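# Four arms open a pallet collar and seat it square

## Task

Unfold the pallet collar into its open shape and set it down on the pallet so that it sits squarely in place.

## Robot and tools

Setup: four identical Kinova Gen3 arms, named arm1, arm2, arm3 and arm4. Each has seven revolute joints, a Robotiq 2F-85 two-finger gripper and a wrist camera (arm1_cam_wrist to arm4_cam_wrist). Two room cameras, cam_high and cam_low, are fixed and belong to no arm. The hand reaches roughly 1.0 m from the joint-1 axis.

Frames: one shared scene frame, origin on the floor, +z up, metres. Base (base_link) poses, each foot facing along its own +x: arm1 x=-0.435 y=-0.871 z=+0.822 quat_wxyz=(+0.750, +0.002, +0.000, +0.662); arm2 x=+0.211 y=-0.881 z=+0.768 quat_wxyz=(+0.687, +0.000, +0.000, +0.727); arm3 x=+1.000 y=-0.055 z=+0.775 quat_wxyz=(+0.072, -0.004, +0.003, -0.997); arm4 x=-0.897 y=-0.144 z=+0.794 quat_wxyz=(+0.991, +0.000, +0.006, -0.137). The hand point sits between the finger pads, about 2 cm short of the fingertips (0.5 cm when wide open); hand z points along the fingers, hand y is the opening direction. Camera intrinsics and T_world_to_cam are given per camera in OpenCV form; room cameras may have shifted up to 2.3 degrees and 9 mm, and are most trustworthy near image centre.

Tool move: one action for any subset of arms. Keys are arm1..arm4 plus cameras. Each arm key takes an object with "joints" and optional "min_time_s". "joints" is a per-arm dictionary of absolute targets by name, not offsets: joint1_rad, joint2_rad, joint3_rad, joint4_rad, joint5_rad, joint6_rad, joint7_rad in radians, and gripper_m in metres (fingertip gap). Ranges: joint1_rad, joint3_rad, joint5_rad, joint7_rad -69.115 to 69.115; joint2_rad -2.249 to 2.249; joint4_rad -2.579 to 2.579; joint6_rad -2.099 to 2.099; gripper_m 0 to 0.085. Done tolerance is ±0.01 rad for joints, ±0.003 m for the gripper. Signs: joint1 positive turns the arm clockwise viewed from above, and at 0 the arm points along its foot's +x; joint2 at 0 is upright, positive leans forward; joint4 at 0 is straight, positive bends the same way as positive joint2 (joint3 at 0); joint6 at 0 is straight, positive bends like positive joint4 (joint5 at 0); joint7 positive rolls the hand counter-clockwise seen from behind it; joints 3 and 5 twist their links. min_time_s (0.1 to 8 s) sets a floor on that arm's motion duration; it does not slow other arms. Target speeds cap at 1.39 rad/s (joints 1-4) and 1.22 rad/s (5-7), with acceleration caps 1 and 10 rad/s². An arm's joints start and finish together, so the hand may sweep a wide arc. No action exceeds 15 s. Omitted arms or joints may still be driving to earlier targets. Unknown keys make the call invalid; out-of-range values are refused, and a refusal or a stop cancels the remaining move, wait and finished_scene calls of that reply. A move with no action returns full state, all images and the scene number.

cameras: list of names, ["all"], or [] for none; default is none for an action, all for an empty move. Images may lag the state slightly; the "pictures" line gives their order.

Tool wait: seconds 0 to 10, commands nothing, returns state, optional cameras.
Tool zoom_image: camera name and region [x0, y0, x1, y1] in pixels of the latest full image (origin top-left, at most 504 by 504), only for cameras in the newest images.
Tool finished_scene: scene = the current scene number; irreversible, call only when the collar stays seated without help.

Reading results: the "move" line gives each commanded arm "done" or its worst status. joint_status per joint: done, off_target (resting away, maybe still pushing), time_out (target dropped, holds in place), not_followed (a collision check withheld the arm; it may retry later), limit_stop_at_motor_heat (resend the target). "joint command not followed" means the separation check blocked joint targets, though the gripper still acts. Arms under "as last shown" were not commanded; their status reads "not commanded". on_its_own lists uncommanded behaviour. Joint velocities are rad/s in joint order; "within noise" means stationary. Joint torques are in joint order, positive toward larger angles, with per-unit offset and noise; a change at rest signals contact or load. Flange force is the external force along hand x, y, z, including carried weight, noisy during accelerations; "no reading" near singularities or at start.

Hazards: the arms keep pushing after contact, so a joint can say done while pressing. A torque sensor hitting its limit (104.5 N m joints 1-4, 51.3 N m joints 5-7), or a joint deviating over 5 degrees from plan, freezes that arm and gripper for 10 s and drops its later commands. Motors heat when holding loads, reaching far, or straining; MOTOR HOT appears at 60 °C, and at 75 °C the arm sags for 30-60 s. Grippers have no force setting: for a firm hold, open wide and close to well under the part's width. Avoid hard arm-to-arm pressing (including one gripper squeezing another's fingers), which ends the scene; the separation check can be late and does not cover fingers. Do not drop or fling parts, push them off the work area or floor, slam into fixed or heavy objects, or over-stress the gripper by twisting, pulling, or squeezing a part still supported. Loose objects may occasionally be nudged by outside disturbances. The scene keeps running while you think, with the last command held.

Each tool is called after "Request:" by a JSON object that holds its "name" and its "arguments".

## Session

Scene 1 is done. I'll look at the starting state of scene 2.

Request:
{"name": "move", "arguments": {"cameras": ["all"]}}

Request:
{"name": "zoom_image", "arguments": {"camera": "cam_high", "region": [160, 90, 540, 430]}}

Request:
{"name": "zoom_image", "arguments": {"camera": "cam_low", "region": [0, 200, 400, 490]}}

Scene clock: 0.00 s.
Joint torques (N m): no reading
Flange force (N): no reading
Joint velocities: within noise
arm1.joint_positions: joint1_rad=+0.123 joint2_rad=-0.301 joint3_rad=-0.054 joint4_rad=+1.535 joint5_rad=-0.014 joint6_rad=+2.018 joint7_rad=+1.958 gripper_m=+0.085
arm1.joint_status: not commanded
arm1.hand: x=-0.3895 y=-0.7413 z=+1.3037 quat_wxyz=(+0.047, +0.772, -0.633, +0.026) (m; scene frame)
arm2.joint_positions: joint1_rad=+0.278 joint2_rad=-0.305 joint3_rad=-0.059 joint4_rad=+1.563 joint5_rad=-0.073 joint6_rad=+2.064 joint7_rad=+1.479 gripper_m=+0.085
arm2.joint_status: not commanded
arm2.hand: x=+0.2322 y=-0.7667 z=+1.2451 quat_wxyz=(+0.083, +0.618, -0.781, +0.043) (m; scene frame)
arm3.joint_positions: joint1_rad=+0.368 joint2_rad=-0.351 joint3_rad=-0.122 joint4_rad=+1.572 joint5_rad=-0.014 joint6_rad=+2.059 joint7_rad=+1.341 gripper_m=+0.085
arm3.joint_status: not commanded
arm3.hand: x=+0.8987 y=-0.0339 z=+1.2552 quat_wxyz=(+0.021, -0.984, +0.167, -0.065) (m; scene frame)
arm4.joint_positions: joint1_rad=-0.442 joint2_rad=-0.407 joint3_rad=-0.070 joint4_rad=+1.482 joint5_rad=-0.023 joint6_rad=+1.964 joint7_rad=+1.516 gripper_m=+0.085
arm4.joint_status: not commanded
arm4.hand: x=-0.7507 y=-0.1242 z=+1.3034 quat_wxyz=(-0.045, +0.093, -0.995, -0.005) (m; scene frame)
pictures: arm1_cam_wrist, arm2_cam_wrist, arm3_cam_wrist, arm4_cam_wrist, cam_high, cam_low
camera_calibration:
arm1_cam_wrist: T_world_to_cam=[[-0.976488, -0.202195, 0.0747579, -0.63303], [-0.207657, 0.97537, -0.0743764, 0.792012], [-0.0578781, -0.0881517, -0.994424, 1.35773], [0, 0, 0, 1]] pos_world=[-0.375097, -0.780813, 1.45639]
arm2_cam_wrist: T_world_to_cam=[[-0.973531, 0.225882, 0.0348507, 0.354515], [0.216252, 0.959709, -0.179429, 0.963869], [-0.0739763, -0.167143, -0.983153, 1.25732], [0, 0, 0, 1]] pos_world=[0.229705, -0.794959, 1.39673]
arm3_cam_wrist: T_world_to_cam=[[-0.315543, -0.946939, -0.061145, 0.327525], [-0.941051, 0.320556, -0.108012, 1.04475], [0.121881, 0.0234582, -0.992267, 1.28431], [0, 0, 0, 1]] pos_world=[0.929982, -0.0548832, 1.40725]
arm4_cam_wrist: T_world_to_cam=[[-0.190297, 0.981697, 0.00765589, -0.0325979], [0.97799, 0.188887, 0.0886408, 0.692766], [0.0855723, 0.0243555, -0.996034, 1.51422], [0, 0, 0, 1]] pos_world=[-0.813297, -0.135733, 1.44706]

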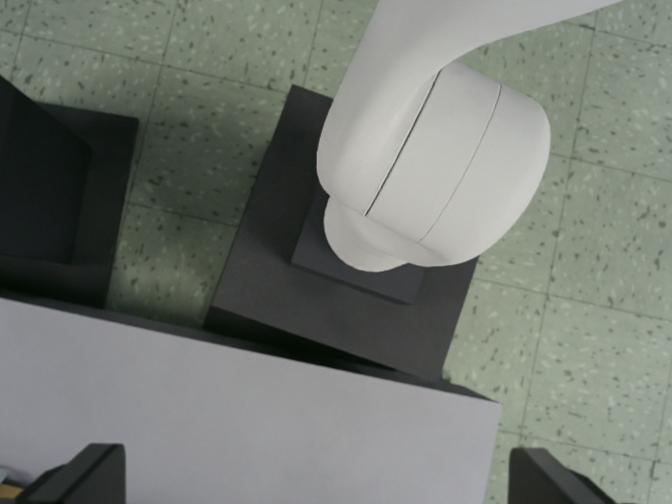

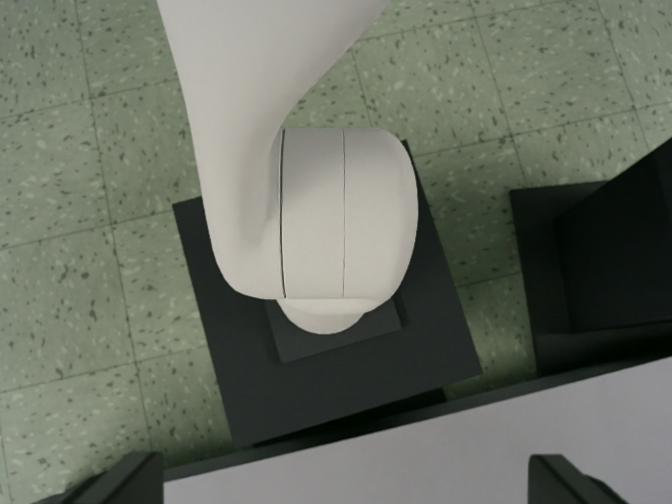

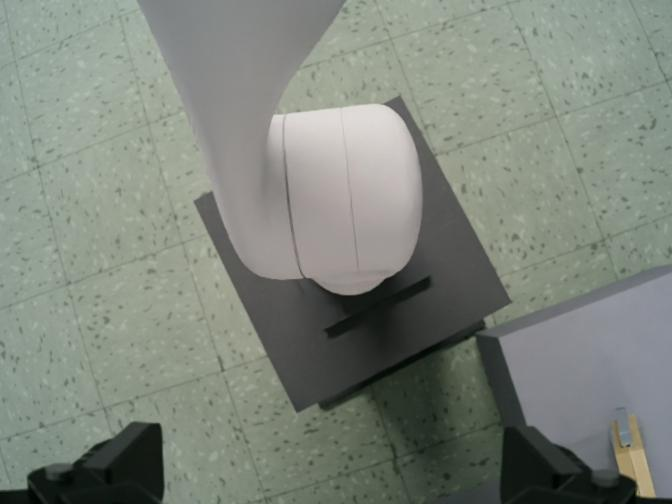

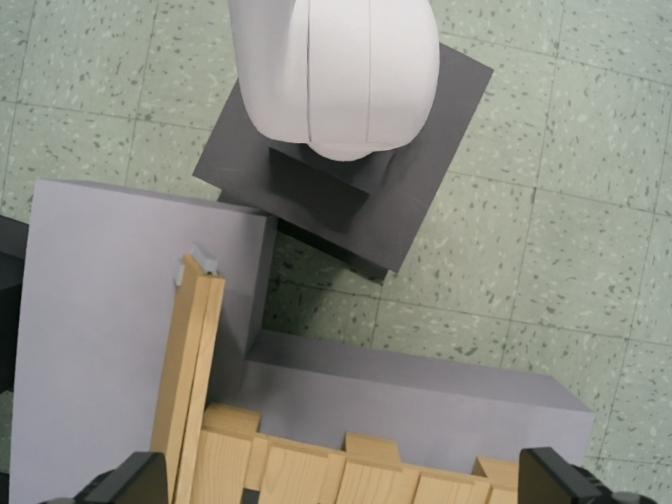

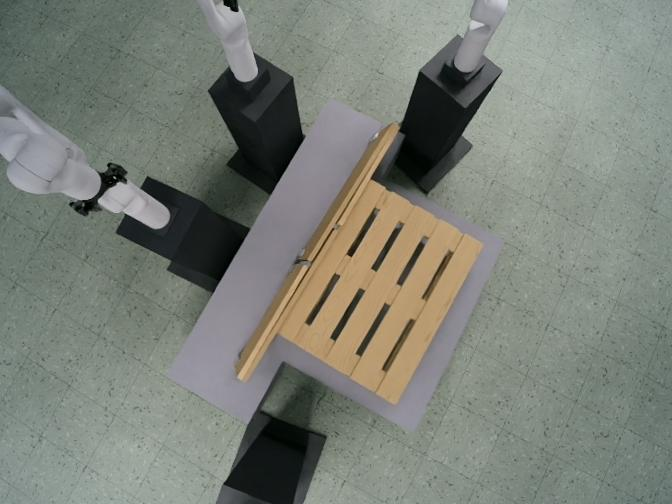

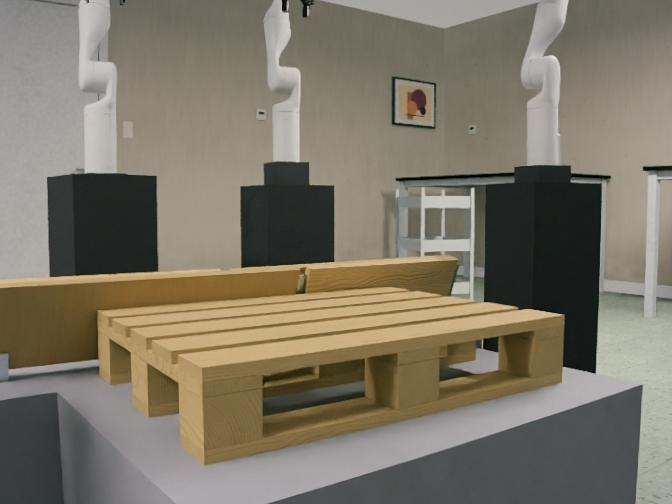

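Scaled by 1.326 from the camera's 672x504 image, which has a finer 960x720 frame.

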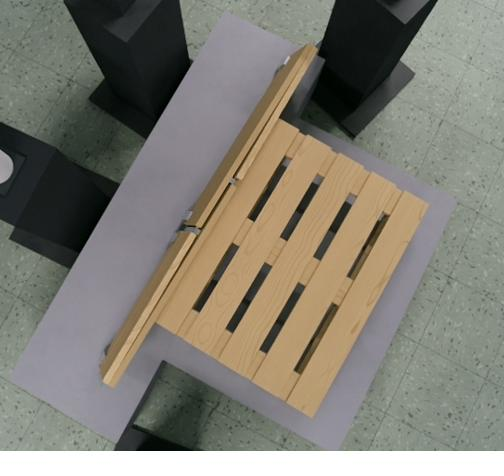

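Scaled by 1.260 from the camera's 672x504 image, which has a finer 960x720 frame.

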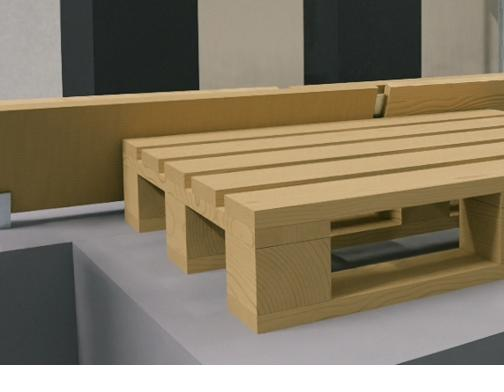

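Request:
{"name": "zoom_image", "arguments": {"camera": "cam_high", "region": [270, 200, 370, 300]}}

Request:
{"name": "zoom_image", "arguments": {"camera": "cam_high", "region": [220, 300, 340, 420]}}

Request:
{"name": "zoom_image", "arguments": {"camera": "cam_high", "region": [340, 100, 460, 220]}}

Scaled by 5.040 from the camera's 672x504 image, which has a finer 960x720 frame.

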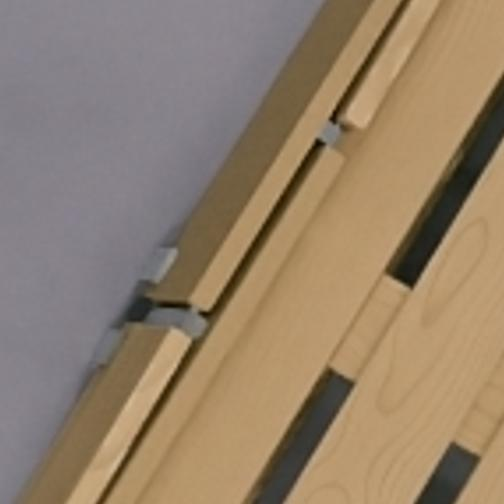

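Scaled by 4.200 from the camera's 672x504 image, which has a finer 960x720 frame.

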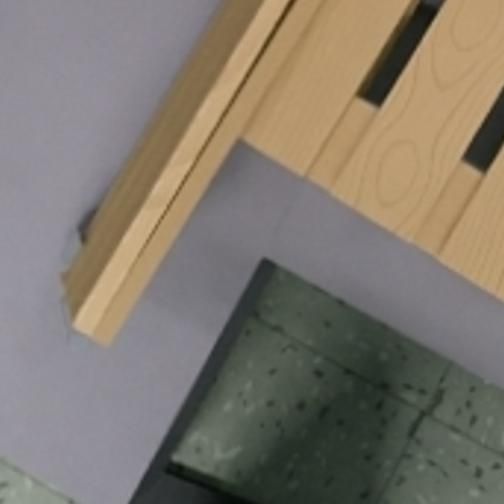

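Scaled by 4.200 from the camera's 672x504 image, which has a finer 960x720 frame.

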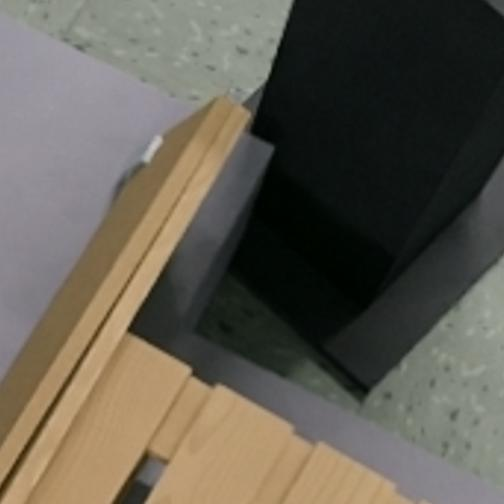

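Request:
{"name": "move", "arguments": {"arm1": {"joints": {"joint1_rad": 0.3555, "joint2_rad": 1.4012, "joint3_rad": 0.0, "joint4_rad": 1.0262, "joint5_rad": 0.0, "joint6_rad": 0.7142, "joint7_rad": 0.4803, "gripper_m": 0.055}}, "arm2": {"joints": {"joint1_rad": -0.2201, "joint2_rad": 1.2415, "joint3_rad": 0.0, "joint4_rad": 1.2372, "joint5_rad": 0.0, "joint6_rad": 0.6629, "joint7_rad": 2.8649, "gripper_m": 0.055}}, "cameras": ["arm1_cam_wrist", "arm2_cam_wrist"]}}

Request:
{"name": "zoom_image", "arguments": {"camera": "arm1_cam_wrist", "region": [180, 304, 500, 504]}}

Request:
{"name": "zoom_image", "arguments": {"camera": "arm2_cam_wrist", "region": [200, 304, 520, 504]}}

Scene clock: 13.90 s.
Joint torques (N m): arm1=[1.4 -25.55 1.01 -6.44 0.48 0.4 -0.34] | arm2=[-0.94 -25.39 1.01 -4.19 0.13 -0.02 0.11] | arm3=[0.27 0.5 1.43 -6.98 -0.15 0.13 -0.23] | arm4=[1.7 0 2.03 -7.89 -0.16 0.45 0.3]
Flange force (N): arm1=[4.1 -3.1 -0.4] | arm2=[-0.1 -7.6 2.0] | arm3=[3.0 2.1 -3.3] | arm4=[-0.4 6.8 1.0]
move: arm1 done; arm2 done
Joint velocities: within noise
arm1.joint_positions: joint1_rad=+0.355 joint2_rad=+1.401 joint3_rad=+0.000 joint4_rad=+1.026 joint5_rad=+0.000 joint6_rad=+0.714 joint7_rad=+0.480 gripper_m=+0.055
arm1.joint_status: all done
arm1.hand: x=-0.1265 y=-0.3312 z=+0.6301 quat_wxyz=(+0.001, +0.000, -1.000, -0.002) (m; scene frame)
arm2.joint_positions: joint1_rad=-0.220 joint2_rad=+1.242 joint3_rad=+0.000 joint4_rad=+1.237 joint5_rad=+0.000 joint6_rad=+0.663 joint7_rad=+2.865 gripper_m=+0.055
arm2.joint_status: all done
arm2.hand: x=+0.0741 y=-0.3046 z=+0.6300 quat_wxyz=(+0.000, +1.000, +0.000, +0.000) (m; scene frame)
arm3, arm4: as last shown
pictures: arm1_cam_wrist, arm2_cam_wrist
camera_calibration:
arm1_cam_wrist: T_world_to_cam=[[-0.0128561, 0.999253, 0.0364417, 0.301008], [0.999678, 0.0120476, 0.0223181, 0.169201], [0.0218624, 0.0367169, -0.999087, 0.793708], [0, 0, 0, 1]] pos_world=[-0.182629, -0.331964, 0.778237]
arm2_cam_wrist: T_world_to_cam=[[0.00577405, -0.999982, -0.00160569, -0.30525], [-0.999979, -0.00577857, 0.00282977, 0.125364], [-0.002839, 0.00158932, -0.999995, 0.774826], [0, 0, 0, 1]] pos_world=[0.129324, -0.305751, 0.773977]

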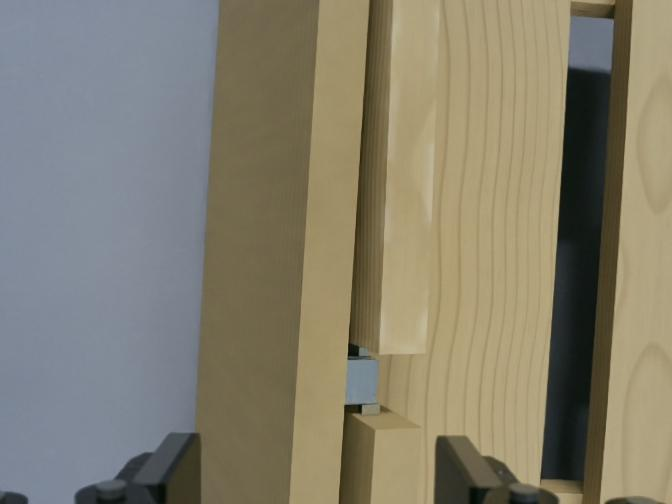

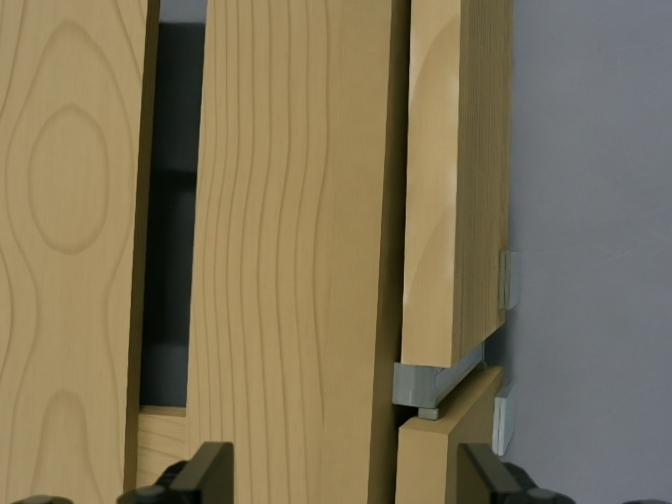

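Scaled by 1.575.

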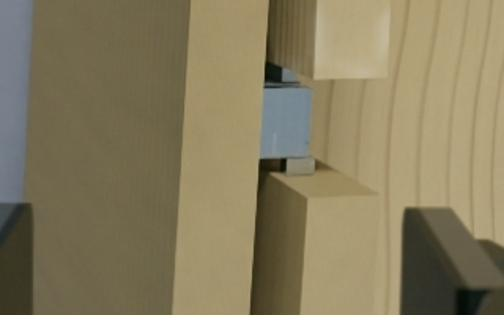

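Scaled by 1.575.

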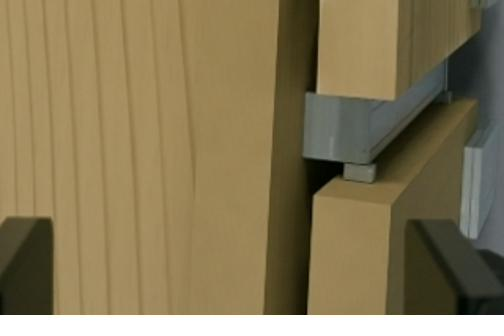

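Request:
{"name": "move", "arguments": {"arm1": {"joints": {"joint1_rad": 0.36, "joint2_rad": 1.6036, "joint4_rad": 0.8499, "joint6_rad": 0.6881, "joint7_rad": 0.4428}, "min_time_s": 1.2}, "arm2": {"joints": {"joint1_rad": -0.2225, "joint2_rad": 1.42, "joint4_rad": 1.1536, "joint6_rad": 0.568, "joint7_rad": 2.8205}, "min_time_s": 1.2}, "cameras": ["arm1_cam_wrist", "arm2_cam_wrist"]}}

Request:
{"name": "zoom_image", "arguments": {"camera": "arm1_cam_wrist", "region": [180, 344, 480, 504]}}

Request:
{"name": "zoom_image", "arguments": {"camera": "arm2_cam_wrist", "region": [220, 344, 520, 504]}}

Scene clock: 25.37 s.
Joint torques (N m): arm1=[1.39 -25.57 0.98 -6.24 0.51 0.4 -0.35] | arm2=[-0.97 -25.47 1.05 -3.46 0.11 0.02 0.04] | arm3=[0.27 0.44 1.44 -6.94 -0.15 0.16 -0.21] | arm4=[1.69 0.03 1.99 -7.93 -0.17 0.42 0.28]
Flange force (N): arm1=[4.2 -3.8 -1.5] | arm2=[-0.3 -7.6 3.1] | arm3=[2.8 2.3 -3.4] | arm4=[-0.3 6.6 1.1]
move: arm1 done; arm2 done
Joint velocities: within noise
arm1.joint_positions: joint1_rad=+0.360 joint2_rad=+1.604 joint3_rad=+0.000 joint4_rad=+0.850 joint5_rad=+0.000 joint6_rad=+0.688 joint7_rad=+0.443 gripper_m=+0.055
arm1.joint_status: all done
arm1.hand: x=-0.1245 y=-0.3327 z=+0.5400 quat_wxyz=(+0.001, -0.021, -1.000, -0.002) (m; scene frame)
arm2.joint_positions: joint1_rad=-0.222 joint2_rad=+1.420 joint3_rad=+0.000 joint4_rad=+1.154 joint5_rad=+0.000 joint6_rad=+0.568 joint7_rad=+2.821 gripper_m=+0.055
arm2.joint_status: all done
arm2.hand: x=+0.0745 y=-0.3111 z=+0.5399 quat_wxyz=(+0.000, +1.000, -0.021, +0.000) (m; scene frame)
arm3, arm4: as last shown
pictures: arm1_cam_wrist, arm2_cam_wrist
camera_calibration:
arm1_cam_wrist: T_world_to_cam=[[0.0291291, 0.998916, 0.0362983, 0.311066], [0.999306, -0.0299454, 0.0221517, 0.155329], [0.0232147, 0.0356279, -0.999095, 0.703506], [0, 0, 0, 1]] pos_world=[-0.180614, -0.331142, 0.688137]
arm2_cam_wrist: T_world_to_cam=[[-0.0362283, -0.999342, -0.00154854, -0.308654], [-0.99934, 0.0362238, 0.00288645, 0.139017], [-0.00282846, 0.00165209, -0.999995, 0.68486], [0, 0, 0, 1]] pos_world=[0.12968, -0.314618, 0.683977]

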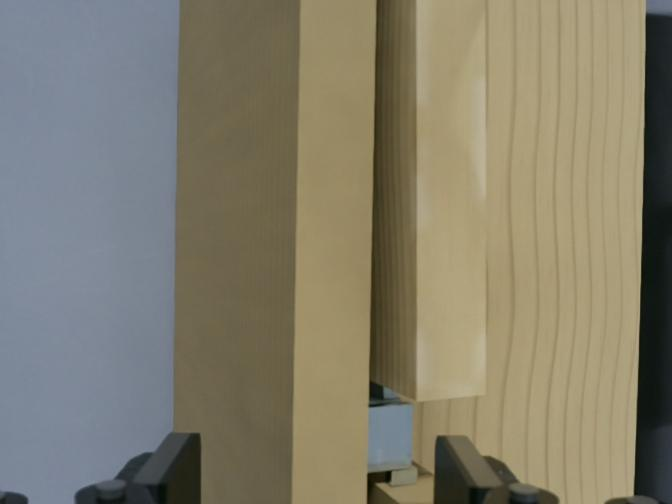

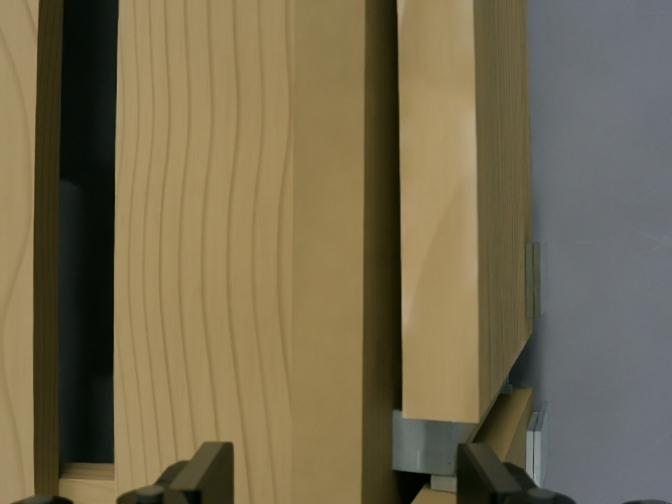

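Scaled by 1.680.

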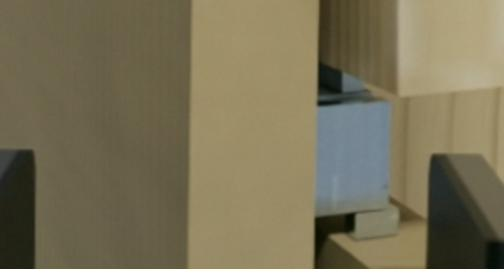

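Scaled by 1.680.

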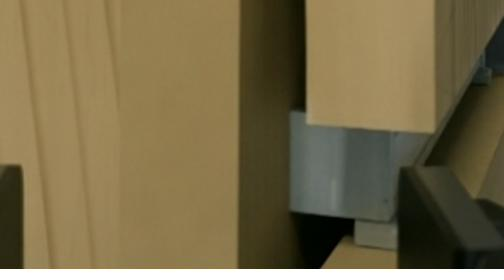

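Request:
{"name": "move", "arguments": {"arm1": {"joints": {"joint1_rad": 0.36, "joint2_rad": 1.6474, "joint4_rad": 0.802, "joint6_rad": 0.6922, "joint7_rad": 0.4428}, "min_time_s": 0.9}, "arm2": {"joints": {"joint1_rad": -0.219, "joint2_rad": 1.4579, "joint4_rad": 1.1253, "joint6_rad": 0.5584, "joint7_rad": 2.824}, "min_time_s": 0.9}, "cameras": ["arm1_cam_wrist", "arm2_cam_wrist"]}}

Request:
{"name": "zoom_image", "arguments": {"camera": "arm2_cam_wrist", "region": [340, 384, 540, 504]}}

Request:
{"name": "zoom_image", "arguments": {"camera": "arm1_cam_wrist", "region": [320, 384, 520, 504]}}

Scene clock: 31.07 s.
Joint torques (N m): arm1=[1.36 -25.57 1.05 -6.26 0.51 0.41 -0.36] | arm2=[-0.9 -25.46 1.04 -3.39 0.11 0.02 0.03] | arm3=[0.27 0.45 1.44 -6.97 -0.15 0.13 -0.22] | arm4=[1.67 0.02 1.99 -7.93 -0.18 0.42 0.28]
Flange force (N): arm1=[4.2 -4.0 -1.6] | arm2=[-0.3 -7.6 3.3] | arm3=[2.9 2.2 -3.4] | arm4=[-0.3 6.6 1.1]
move: arm1 done; arm2 done
Joint velocities: within noise
arm1.joint_positions: joint1_rad=+0.360 joint2_rad=+1.647 joint3_rad=+0.000 joint4_rad=+0.802 joint5_rad=+0.000 joint6_rad=+0.692 joint7_rad=+0.443 gripper_m=+0.055
arm1.joint_status: all done
arm1.hand: x=-0.1245 y=-0.3326 z=+0.5224 quat_wxyz=(+0.001, -0.021, -1.000, -0.002) (m; scene frame)
arm2.joint_positions: joint1_rad=-0.219 joint2_rad=+1.458 joint3_rad=+0.000 joint4_rad=+1.125 joint5_rad=+0.000 joint6_rad=+0.558 joint7_rad=+2.824 gripper_m=+0.055
arm2.joint_status: all done
arm2.hand: x=+0.0766 y=-0.3111 z=+0.5225 quat_wxyz=(+0.000, +1.000, -0.021, +0.000) (m; scene frame)
arm3, arm4: as last shown
pictures: arm1_cam_wrist, arm2_cam_wrist
camera_calibration:
arm1_cam_wrist: T_world_to_cam=[[0.0291291, 0.998916, 0.0362983, 0.311605], [0.999306, -0.0299454, 0.0221517, 0.155722], [0.0232147, 0.0356279, -0.999095, 0.685918], [0, 0, 0, 1]] pos_world=[-0.180614, -0.331042, 0.670537]
arm2_cam_wrist: T_world_to_cam=[[-0.0362283, -0.999342, -0.00154854, -0.308605], [-0.99934, 0.0362238, 0.00288645, 0.141166], [-0.00282846, 0.00165209, -0.999995, 0.667366], [0, 0, 0, 1]] pos_world=[0.13178, -0.314618, 0.666477]

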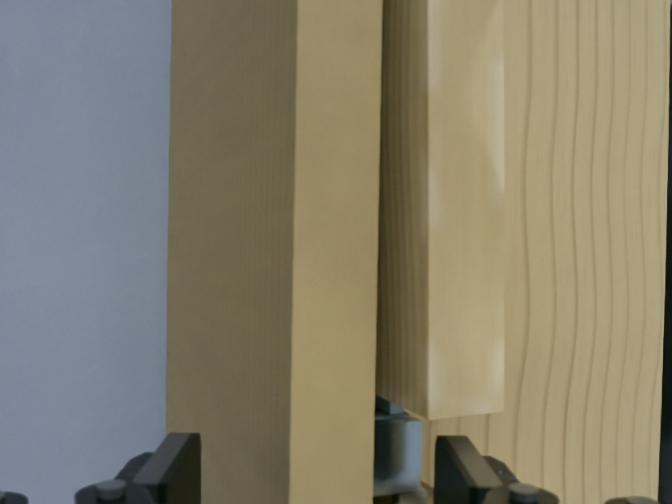

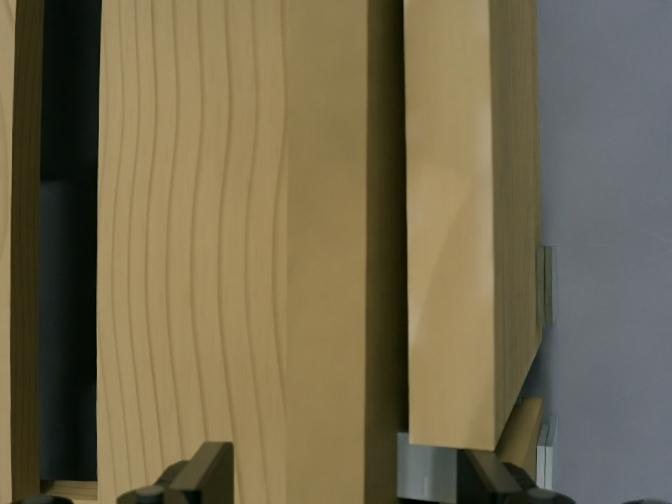

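Scaled by 2.520.

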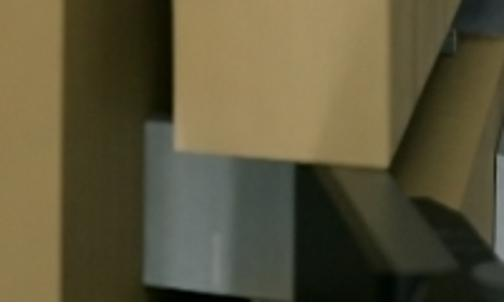

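Scaled by 2.520.

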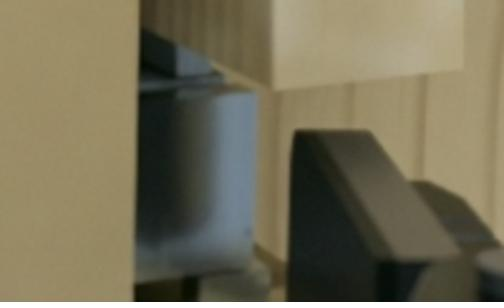

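Request:
{"name": "move", "arguments": {"arm1": {"joints": {"joint1_rad": 0.4085, "joint2_rad": 1.5576, "joint4_rad": 1.1092, "joint6_rad": 0.4748, "joint7_rad": 0.4913, "gripper_m": 0.038}, "min_time_s": 3.0}, "arm2": {"joints": {"joint1_rad": -0.257, "joint2_rad": 1.3909, "joint4_rad": 1.3961, "joint6_rad": 0.3546, "joint7_rad": 2.786, "gripper_m": 0.038}, "min_time_s": 3.0}, "cameras": ["arm1_cam_wrist", "arm2_cam_wrist", "cam_low"]}}

Scene clock: 38.97 s.
Joint torques (N m): arm1=[1.39 -23.95 1 -4.7 0.52 0.37 -0.34] | arm2=[-0.93 -23.78 1.07 -1.65 0.09 0.02 0.08] | arm3=[0.28 0.44 1.41 -6.96 -0.14 0.16 -0.23] | arm4=[1.67 -0.01 2.01 -7.9 -0.13 0.44 0.29]
Flange force (N): arm1=[4.3 -2.6 -1.4] | arm2=[-0.1 -6.8 3.6] | arm3=[2.8 2.2 -3.3] | arm4=[-0.4 6.7 1.0]
move: arm1 done; arm2 done
Joint velocities: within noise
arm1.joint_positions: joint1_rad=+0.408 joint2_rad=+1.558 joint3_rad=+0.000 joint4_rad=+1.109 joint5_rad=+0.000 joint6_rad=+0.475 joint7_rad=+0.491 gripper_m=+0.038
arm1.joint_status: all done
arm1.hand: x=-0.1272 y=-0.3963 z=+0.5224 quat_wxyz=(+0.001, -0.021, -1.000, -0.002) (m; scene frame)
arm2.joint_positions: joint1_rad=-0.257 joint2_rad=+1.391 joint3_rad=+0.000 joint4_rad=+1.396 joint5_rad=+0.000 joint6_rad=+0.355 joint7_rad=+2.786 gripper_m=+0.038
arm2.joint_status: all done
arm2.hand: x=+0.0740 y=-0.3751 z=+0.5222 quat_wxyz=(+0.000, +1.000, -0.021, +0.000) (m; scene frame)
arm3, arm4: as last shown
pictures: arm1_cam_wrist, arm2_cam_wrist, cam_low
camera_calibration:
arm1_cam_wrist: T_world_to_cam=[[0.029131, 0.99892, 0.0361985, 0.375387], [0.999306, -0.029945, 0.0221547, 0.156513], [0.0232148, 0.035528, -0.999099, 0.688113], [0, 0, 0, 1]] pos_world=[-0.183314, -0.394742, 0.670437]
arm2_cam_wrist: T_world_to_cam=[[-0.0361285, -0.999346, -0.00154799, -0.372672], [-0.999343, 0.0361239, 0.00288488, 0.140851], [-0.00282708, 0.0016512, -0.999995, 0.667164], [0, 0, 0, 1]] pos_world=[0.12918, -0.378618, 0.666177]

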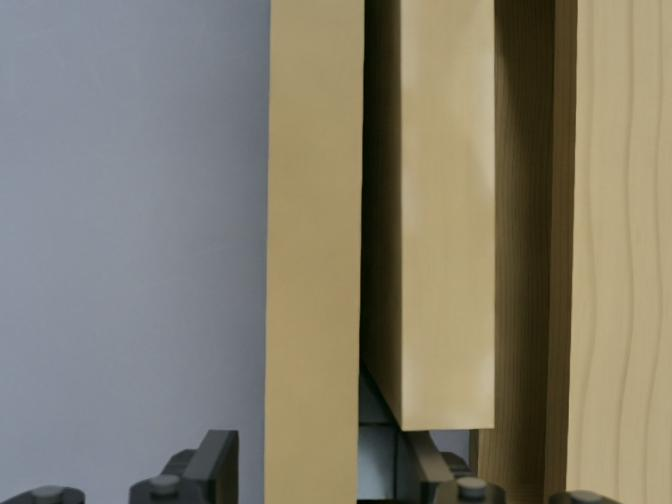

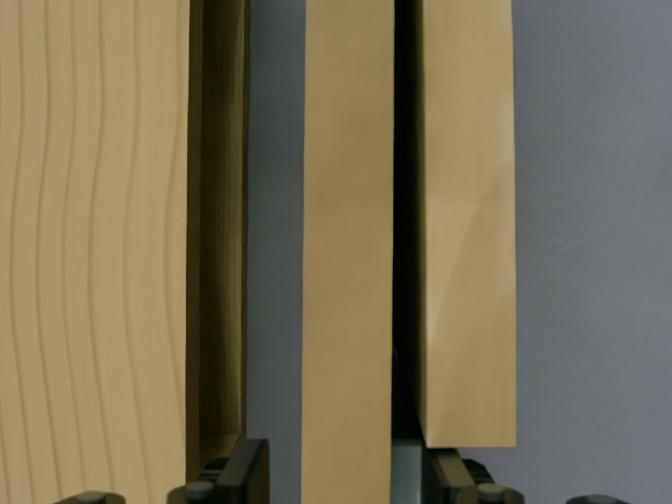

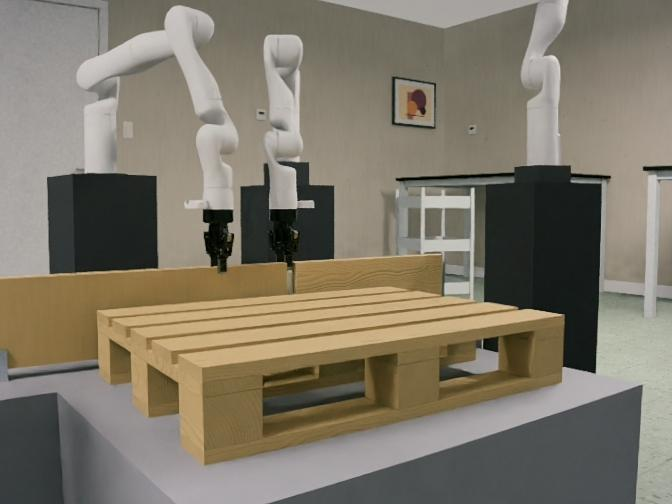

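Request:
{"name": "move", "arguments": {"arm1": {"joints": {"gripper_m": 0.0}}, "arm2": {"joints": {"gripper_m": 0.0}}, "cameras": ["arm1_cam_wrist", "arm2_cam_wrist"]}}

Scene clock: 41.27 s.
Joint torques (N m): arm1=[-0.4 -21.95 -0.92 -9.89 0.15 -4.16 -0.21] | arm2=[-1.94 -21.06 0.02 0.24 0.18 0.7 0.3] | arm3=[0.27 0.49 1.4 -6.93 -0.15 0.12 -0.23] | arm4=[1.68 -0.02 1.97 -7.91 -0.18 0.44 0.26]
Flange force (N): arm1=[7.3 -13.5 -18.4] | arm2=[0.3 -10.3 1.0] | arm3=[2.9 2.0 -3.5] | arm4=[-0.4 6.4 1.0]
move: arm1 off_target; arm2 off_target
Joint velocities: within noise
arm1.joint_positions: joint1_rad=+0.409 joint2_rad=+1.558 joint3_rad=+0.000 joint4_rad=+1.109 joint5_rad=+0.000 joint6_rad=+0.475 joint7_rad=+0.491 gripper_m=+0.018
arm1.joint_status: gripper_m off_target (ended at +0.018, target +0.000)
arm1.hand: x=-0.1272 y=-0.3964 z=+0.5224 quat_wxyz=(+0.001, -0.021, -1.000, -0.002) (m; scene frame)
arm2.joint_positions: joint1_rad=-0.257 joint2_rad=+1.391 joint3_rad=+0.000 joint4_rad=+1.396 joint5_rad=+0.000 joint6_rad=+0.355 joint7_rad=+2.786 gripper_m=+0.018
arm2.joint_status: gripper_m off_target (ended at +0.018, target +0.000)
arm2.hand: x=+0.0740 y=-0.3750 z=+0.5223 quat_wxyz=(+0.000, +1.000, -0.021, +0.000) (m; scene frame)
arm3, arm4: as last shown
pictures: arm1_cam_wrist, arm2_cam_wrist
camera_calibration:
arm1_cam_wrist: T_world_to_cam=[[0.0291346, 0.99892, 0.0361956, 0.375386], [0.999308, -0.0299451, 0.0220548, 0.156578], [0.0231148, 0.035528, -0.999101, 0.688196], [0, 0, 0, 1]] pos_world=[-0.183314, -0.394742, 0.670537]
arm2_cam_wrist: T_world_to_cam=[[-0.0362273, -0.999342, -0.00174476, -0.372426], [-0.999339, 0.036222, 0.00299364, 0.14081], [-0.00292847, 0.00185206, -0.999994, 0.667353], [0, 0, 0, 1]] pos_world=[0.12918, -0.378517, 0.666277]

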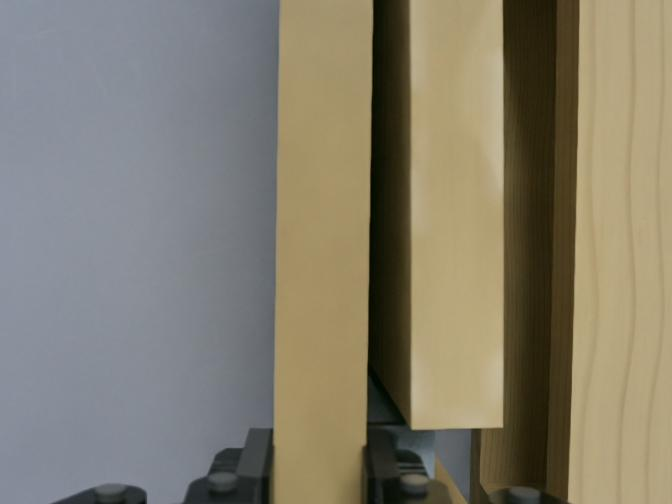

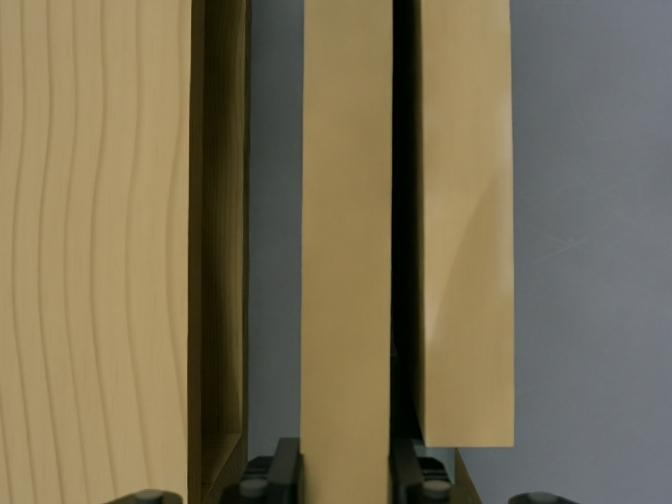

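Request:
{"name": "move", "arguments": {"arm1": {"joints": {"joint1_rad": 0.4085, "joint2_rad": 1.5459, "joint4_rad": 1.1207, "joint6_rad": 0.475, "joint7_rad": 0.4913}, "min_time_s": 0.8}, "arm2": {"joints": {"joint1_rad": -0.257, "joint2_rad": 1.379, "joint4_rad": 1.4045, "joint6_rad": 0.3581, "joint7_rad": 2.786}, "min_time_s": 0.8}}}

Request:
{"name": "move", "arguments": {"arm1": {"joints": {"joint1_rad": 0.4899, "joint2_rad": 1.4912, "joint4_rad": 1.3742, "joint6_rad": 0.2762, "joint7_rad": 0.5727}, "min_time_s": 2.8}, "arm3": {"joints": {"joint1_rad": -0.2348, "joint2_rad": 1.109, "joint3_rad": 0.0, "joint4_rad": 0.9244, "joint5_rad": 0.0, "joint6_rad": 1.1082, "joint7_rad": 1.307, "gripper_m": 0.05}}, "arm4": {"joints": {"joint1_rad": -0.1675, "joint2_rad": 0.8585, "joint3_rad": 0.0, "joint4_rad": 1.5607, "joint5_rad": 0.0, "joint6_rad": 0.7224, "joint7_rad": 1.7932, "gripper_m": 0.05}}, "cameras": ["arm1_cam_wrist", "arm2_cam_wrist", "cam_low"]}}

Scene clock: 71.60 s.
Joint torques (N m): arm1=[-0.25 -37.57 -0.31 -9.77 0.24 -1 -0.2] | arm2=[-1.85 -39.79 0.61 -2.69 0.22 1.71 0.37] | arm3=[0.28 0.46 1.38 -6.94 -0.17 0.1 -0.23] | arm4=[1.65 -0.05 1.97 -7.92 -0.15 0.46 0.29]
Flange force (N): arm1=[3.3 -6.1 19.0] | arm2=[-0.3 -11.1 39.1] | arm3=[2.9 2.0 -3.5] | arm4=[-0.5 6.6 1.1]
move: arm1 done; arm2 done
Joint velocities: within noise
arm1.joint_positions: joint1_rad=+0.408 joint2_rad=+1.546 joint3_rad=+0.000 joint4_rad=+1.121 joint5_rad=+0.000 joint6_rad=+0.475 joint7_rad=+0.491 gripper_m=+0.018
arm1.joint_status: all done
arm1.hand: x=-0.1272 y=-0.3963 z=+0.5273 quat_wxyz=(+0.001, -0.021, -1.000, -0.002) (m; scene frame)
arm2.joint_positions: joint1_rad=-0.257 joint2_rad=+1.379 joint3_rad=+0.000 joint4_rad=+1.405 joint5_rad=+0.000 joint6_rad=+0.358 joint7_rad=+2.786 gripper_m=+0.018
arm2.joint_status: all done
arm2.hand: x=+0.0740 y=-0.3751 z=+0.5274 quat_wxyz=(+0.000, +1.000, -0.021, +0.000) (m; scene frame)
arm3, arm4: as last shown
pictures: none

Scene clock: 74.70 s.
Joint torques (N m): arm1=[2.38 -33.6 2.62 -5.18 0.9 0.33 -0.13] | arm2=[-2.04 -41.26 0.1 -5.18 -0.2 0.44 -0.08] | arm3=[0.49 -23.77 1.68 -7.01 -0.22 -0.27 -0.22] | arm4=[1.65 -20.62 2.42 -5.59 -0.14 0.76 0.28]
Flange force (N): arm1=[6.9 -0.6 20.8] | arm2=[2.3 -7.0 37.5] | arm3=[-1.2 0.2 -3.9] | arm4=[1.2 3.9 0.0]
move: arm1 done; arm3 done; arm4 done
Joint velocities: within noise
arm1.joint_positions: joint1_rad=+0.490 joint2_rad=+1.491 joint3_rad=+0.000 joint4_rad=+1.374 joint5_rad=+0.000 joint6_rad=+0.276 joint7_rad=+0.573 gripper_m=+0.018
arm1.joint_status: all done
arm1.hand: x=-0.1239 y=-0.4714 z=+0.5272 quat_wxyz=(+0.001, -0.021, -1.000, -0.002) (m; scene frame)
arm2.joint_positions: joint1_rad=-0.257 joint2_rad=+1.379 joint3_rad=+0.000 joint4_rad=+1.404 joint5_rad=+0.000 joint6_rad=+0.358 joint7_rad=+2.786 gripper_m=+0.018
arm2.joint_status: not commanded
arm2.hand: x=+0.0739 y=-0.3750 z=+0.5275 quat_wxyz=(+0.000, +1.000, -0.021, +0.000) (m; scene frame)
arm3.joint_positions: joint1_rad=-0.235 joint2_rad=+1.109 joint3_rad=+0.000 joint4_rad=+0.924 joint5_rad=+0.000 joint6_rad=+1.108 joint7_rad=+1.307 gripper_m=+0.050
arm3.joint_status: all done
arm3.hand: x=+0.3795 y=-0.2762 z=+0.7996 quat_wxyz=(+0.003, -0.998, -0.058, +0.004) (m; scene frame)
arm4.joint_positions: joint1_rad=-0.168 joint2_rad=+0.859 joint3_rad=+0.000 joint4_rad=+1.561 joint5_rad=+0.000 joint6_rad=+0.722 joint7_rad=+1.793 gripper_m=+0.050
arm4.joint_status: all done
arm4.hand: x=-0.3768 y=-0.2251 z=+0.7999 quat_wxyz=(+0.006, +0.057, -0.998, -0.001) (m; scene frame)
pictures: arm1_cam_wrist, arm2_cam_wrist, cam_low
camera_calibration:
arm1_cam_wrist: T_world_to_cam=[[0.029131, 0.99892, 0.0361985, 0.450136], [0.999306, -0.029945, 0.0221547, 0.15086], [0.0232148, 0.035528, -0.999099, 0.6955], [0, 0, 0, 1]] pos_world=[-0.180014, -0.469842, 0.675237]
arm2_cam_wrist: T_world_to_cam=[[-0.0361281, -0.999346, -0.0016443, -0.372502], [-0.999343, 0.0361231, 0.00298843, 0.140661], [-0.00292708, 0.00175119, -0.999994, 0.672514], [0, 0, 0, 1]] pos_world=[0.12908, -0.378518, 0.671477]

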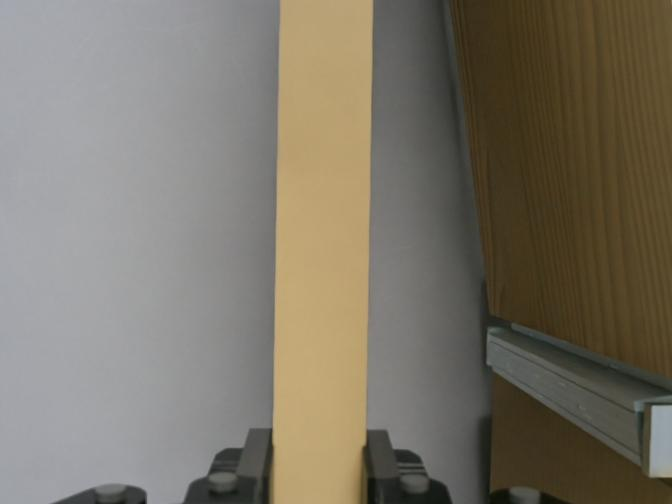

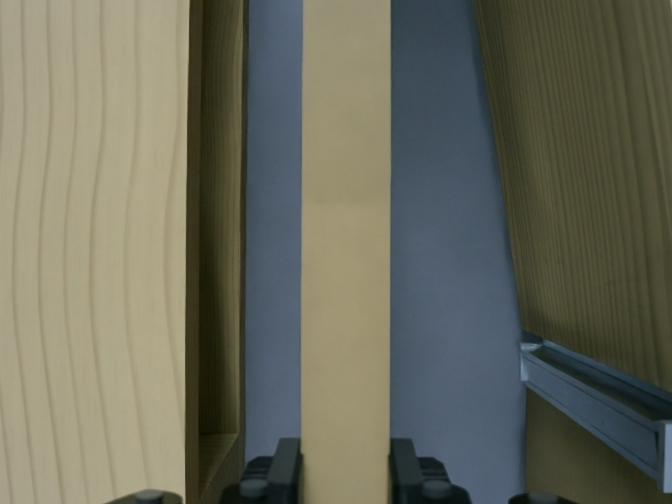

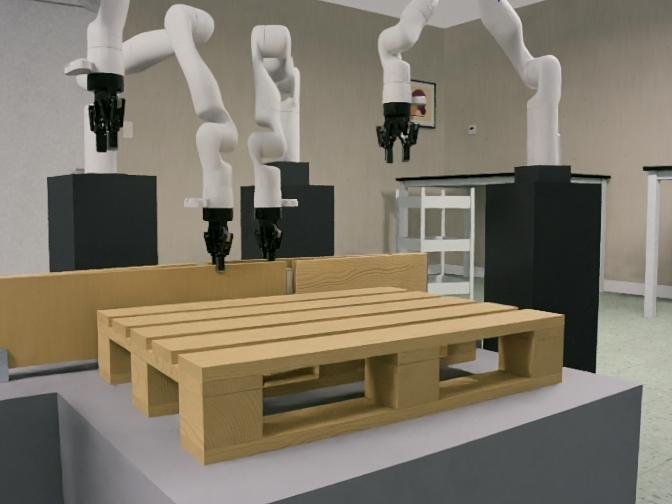

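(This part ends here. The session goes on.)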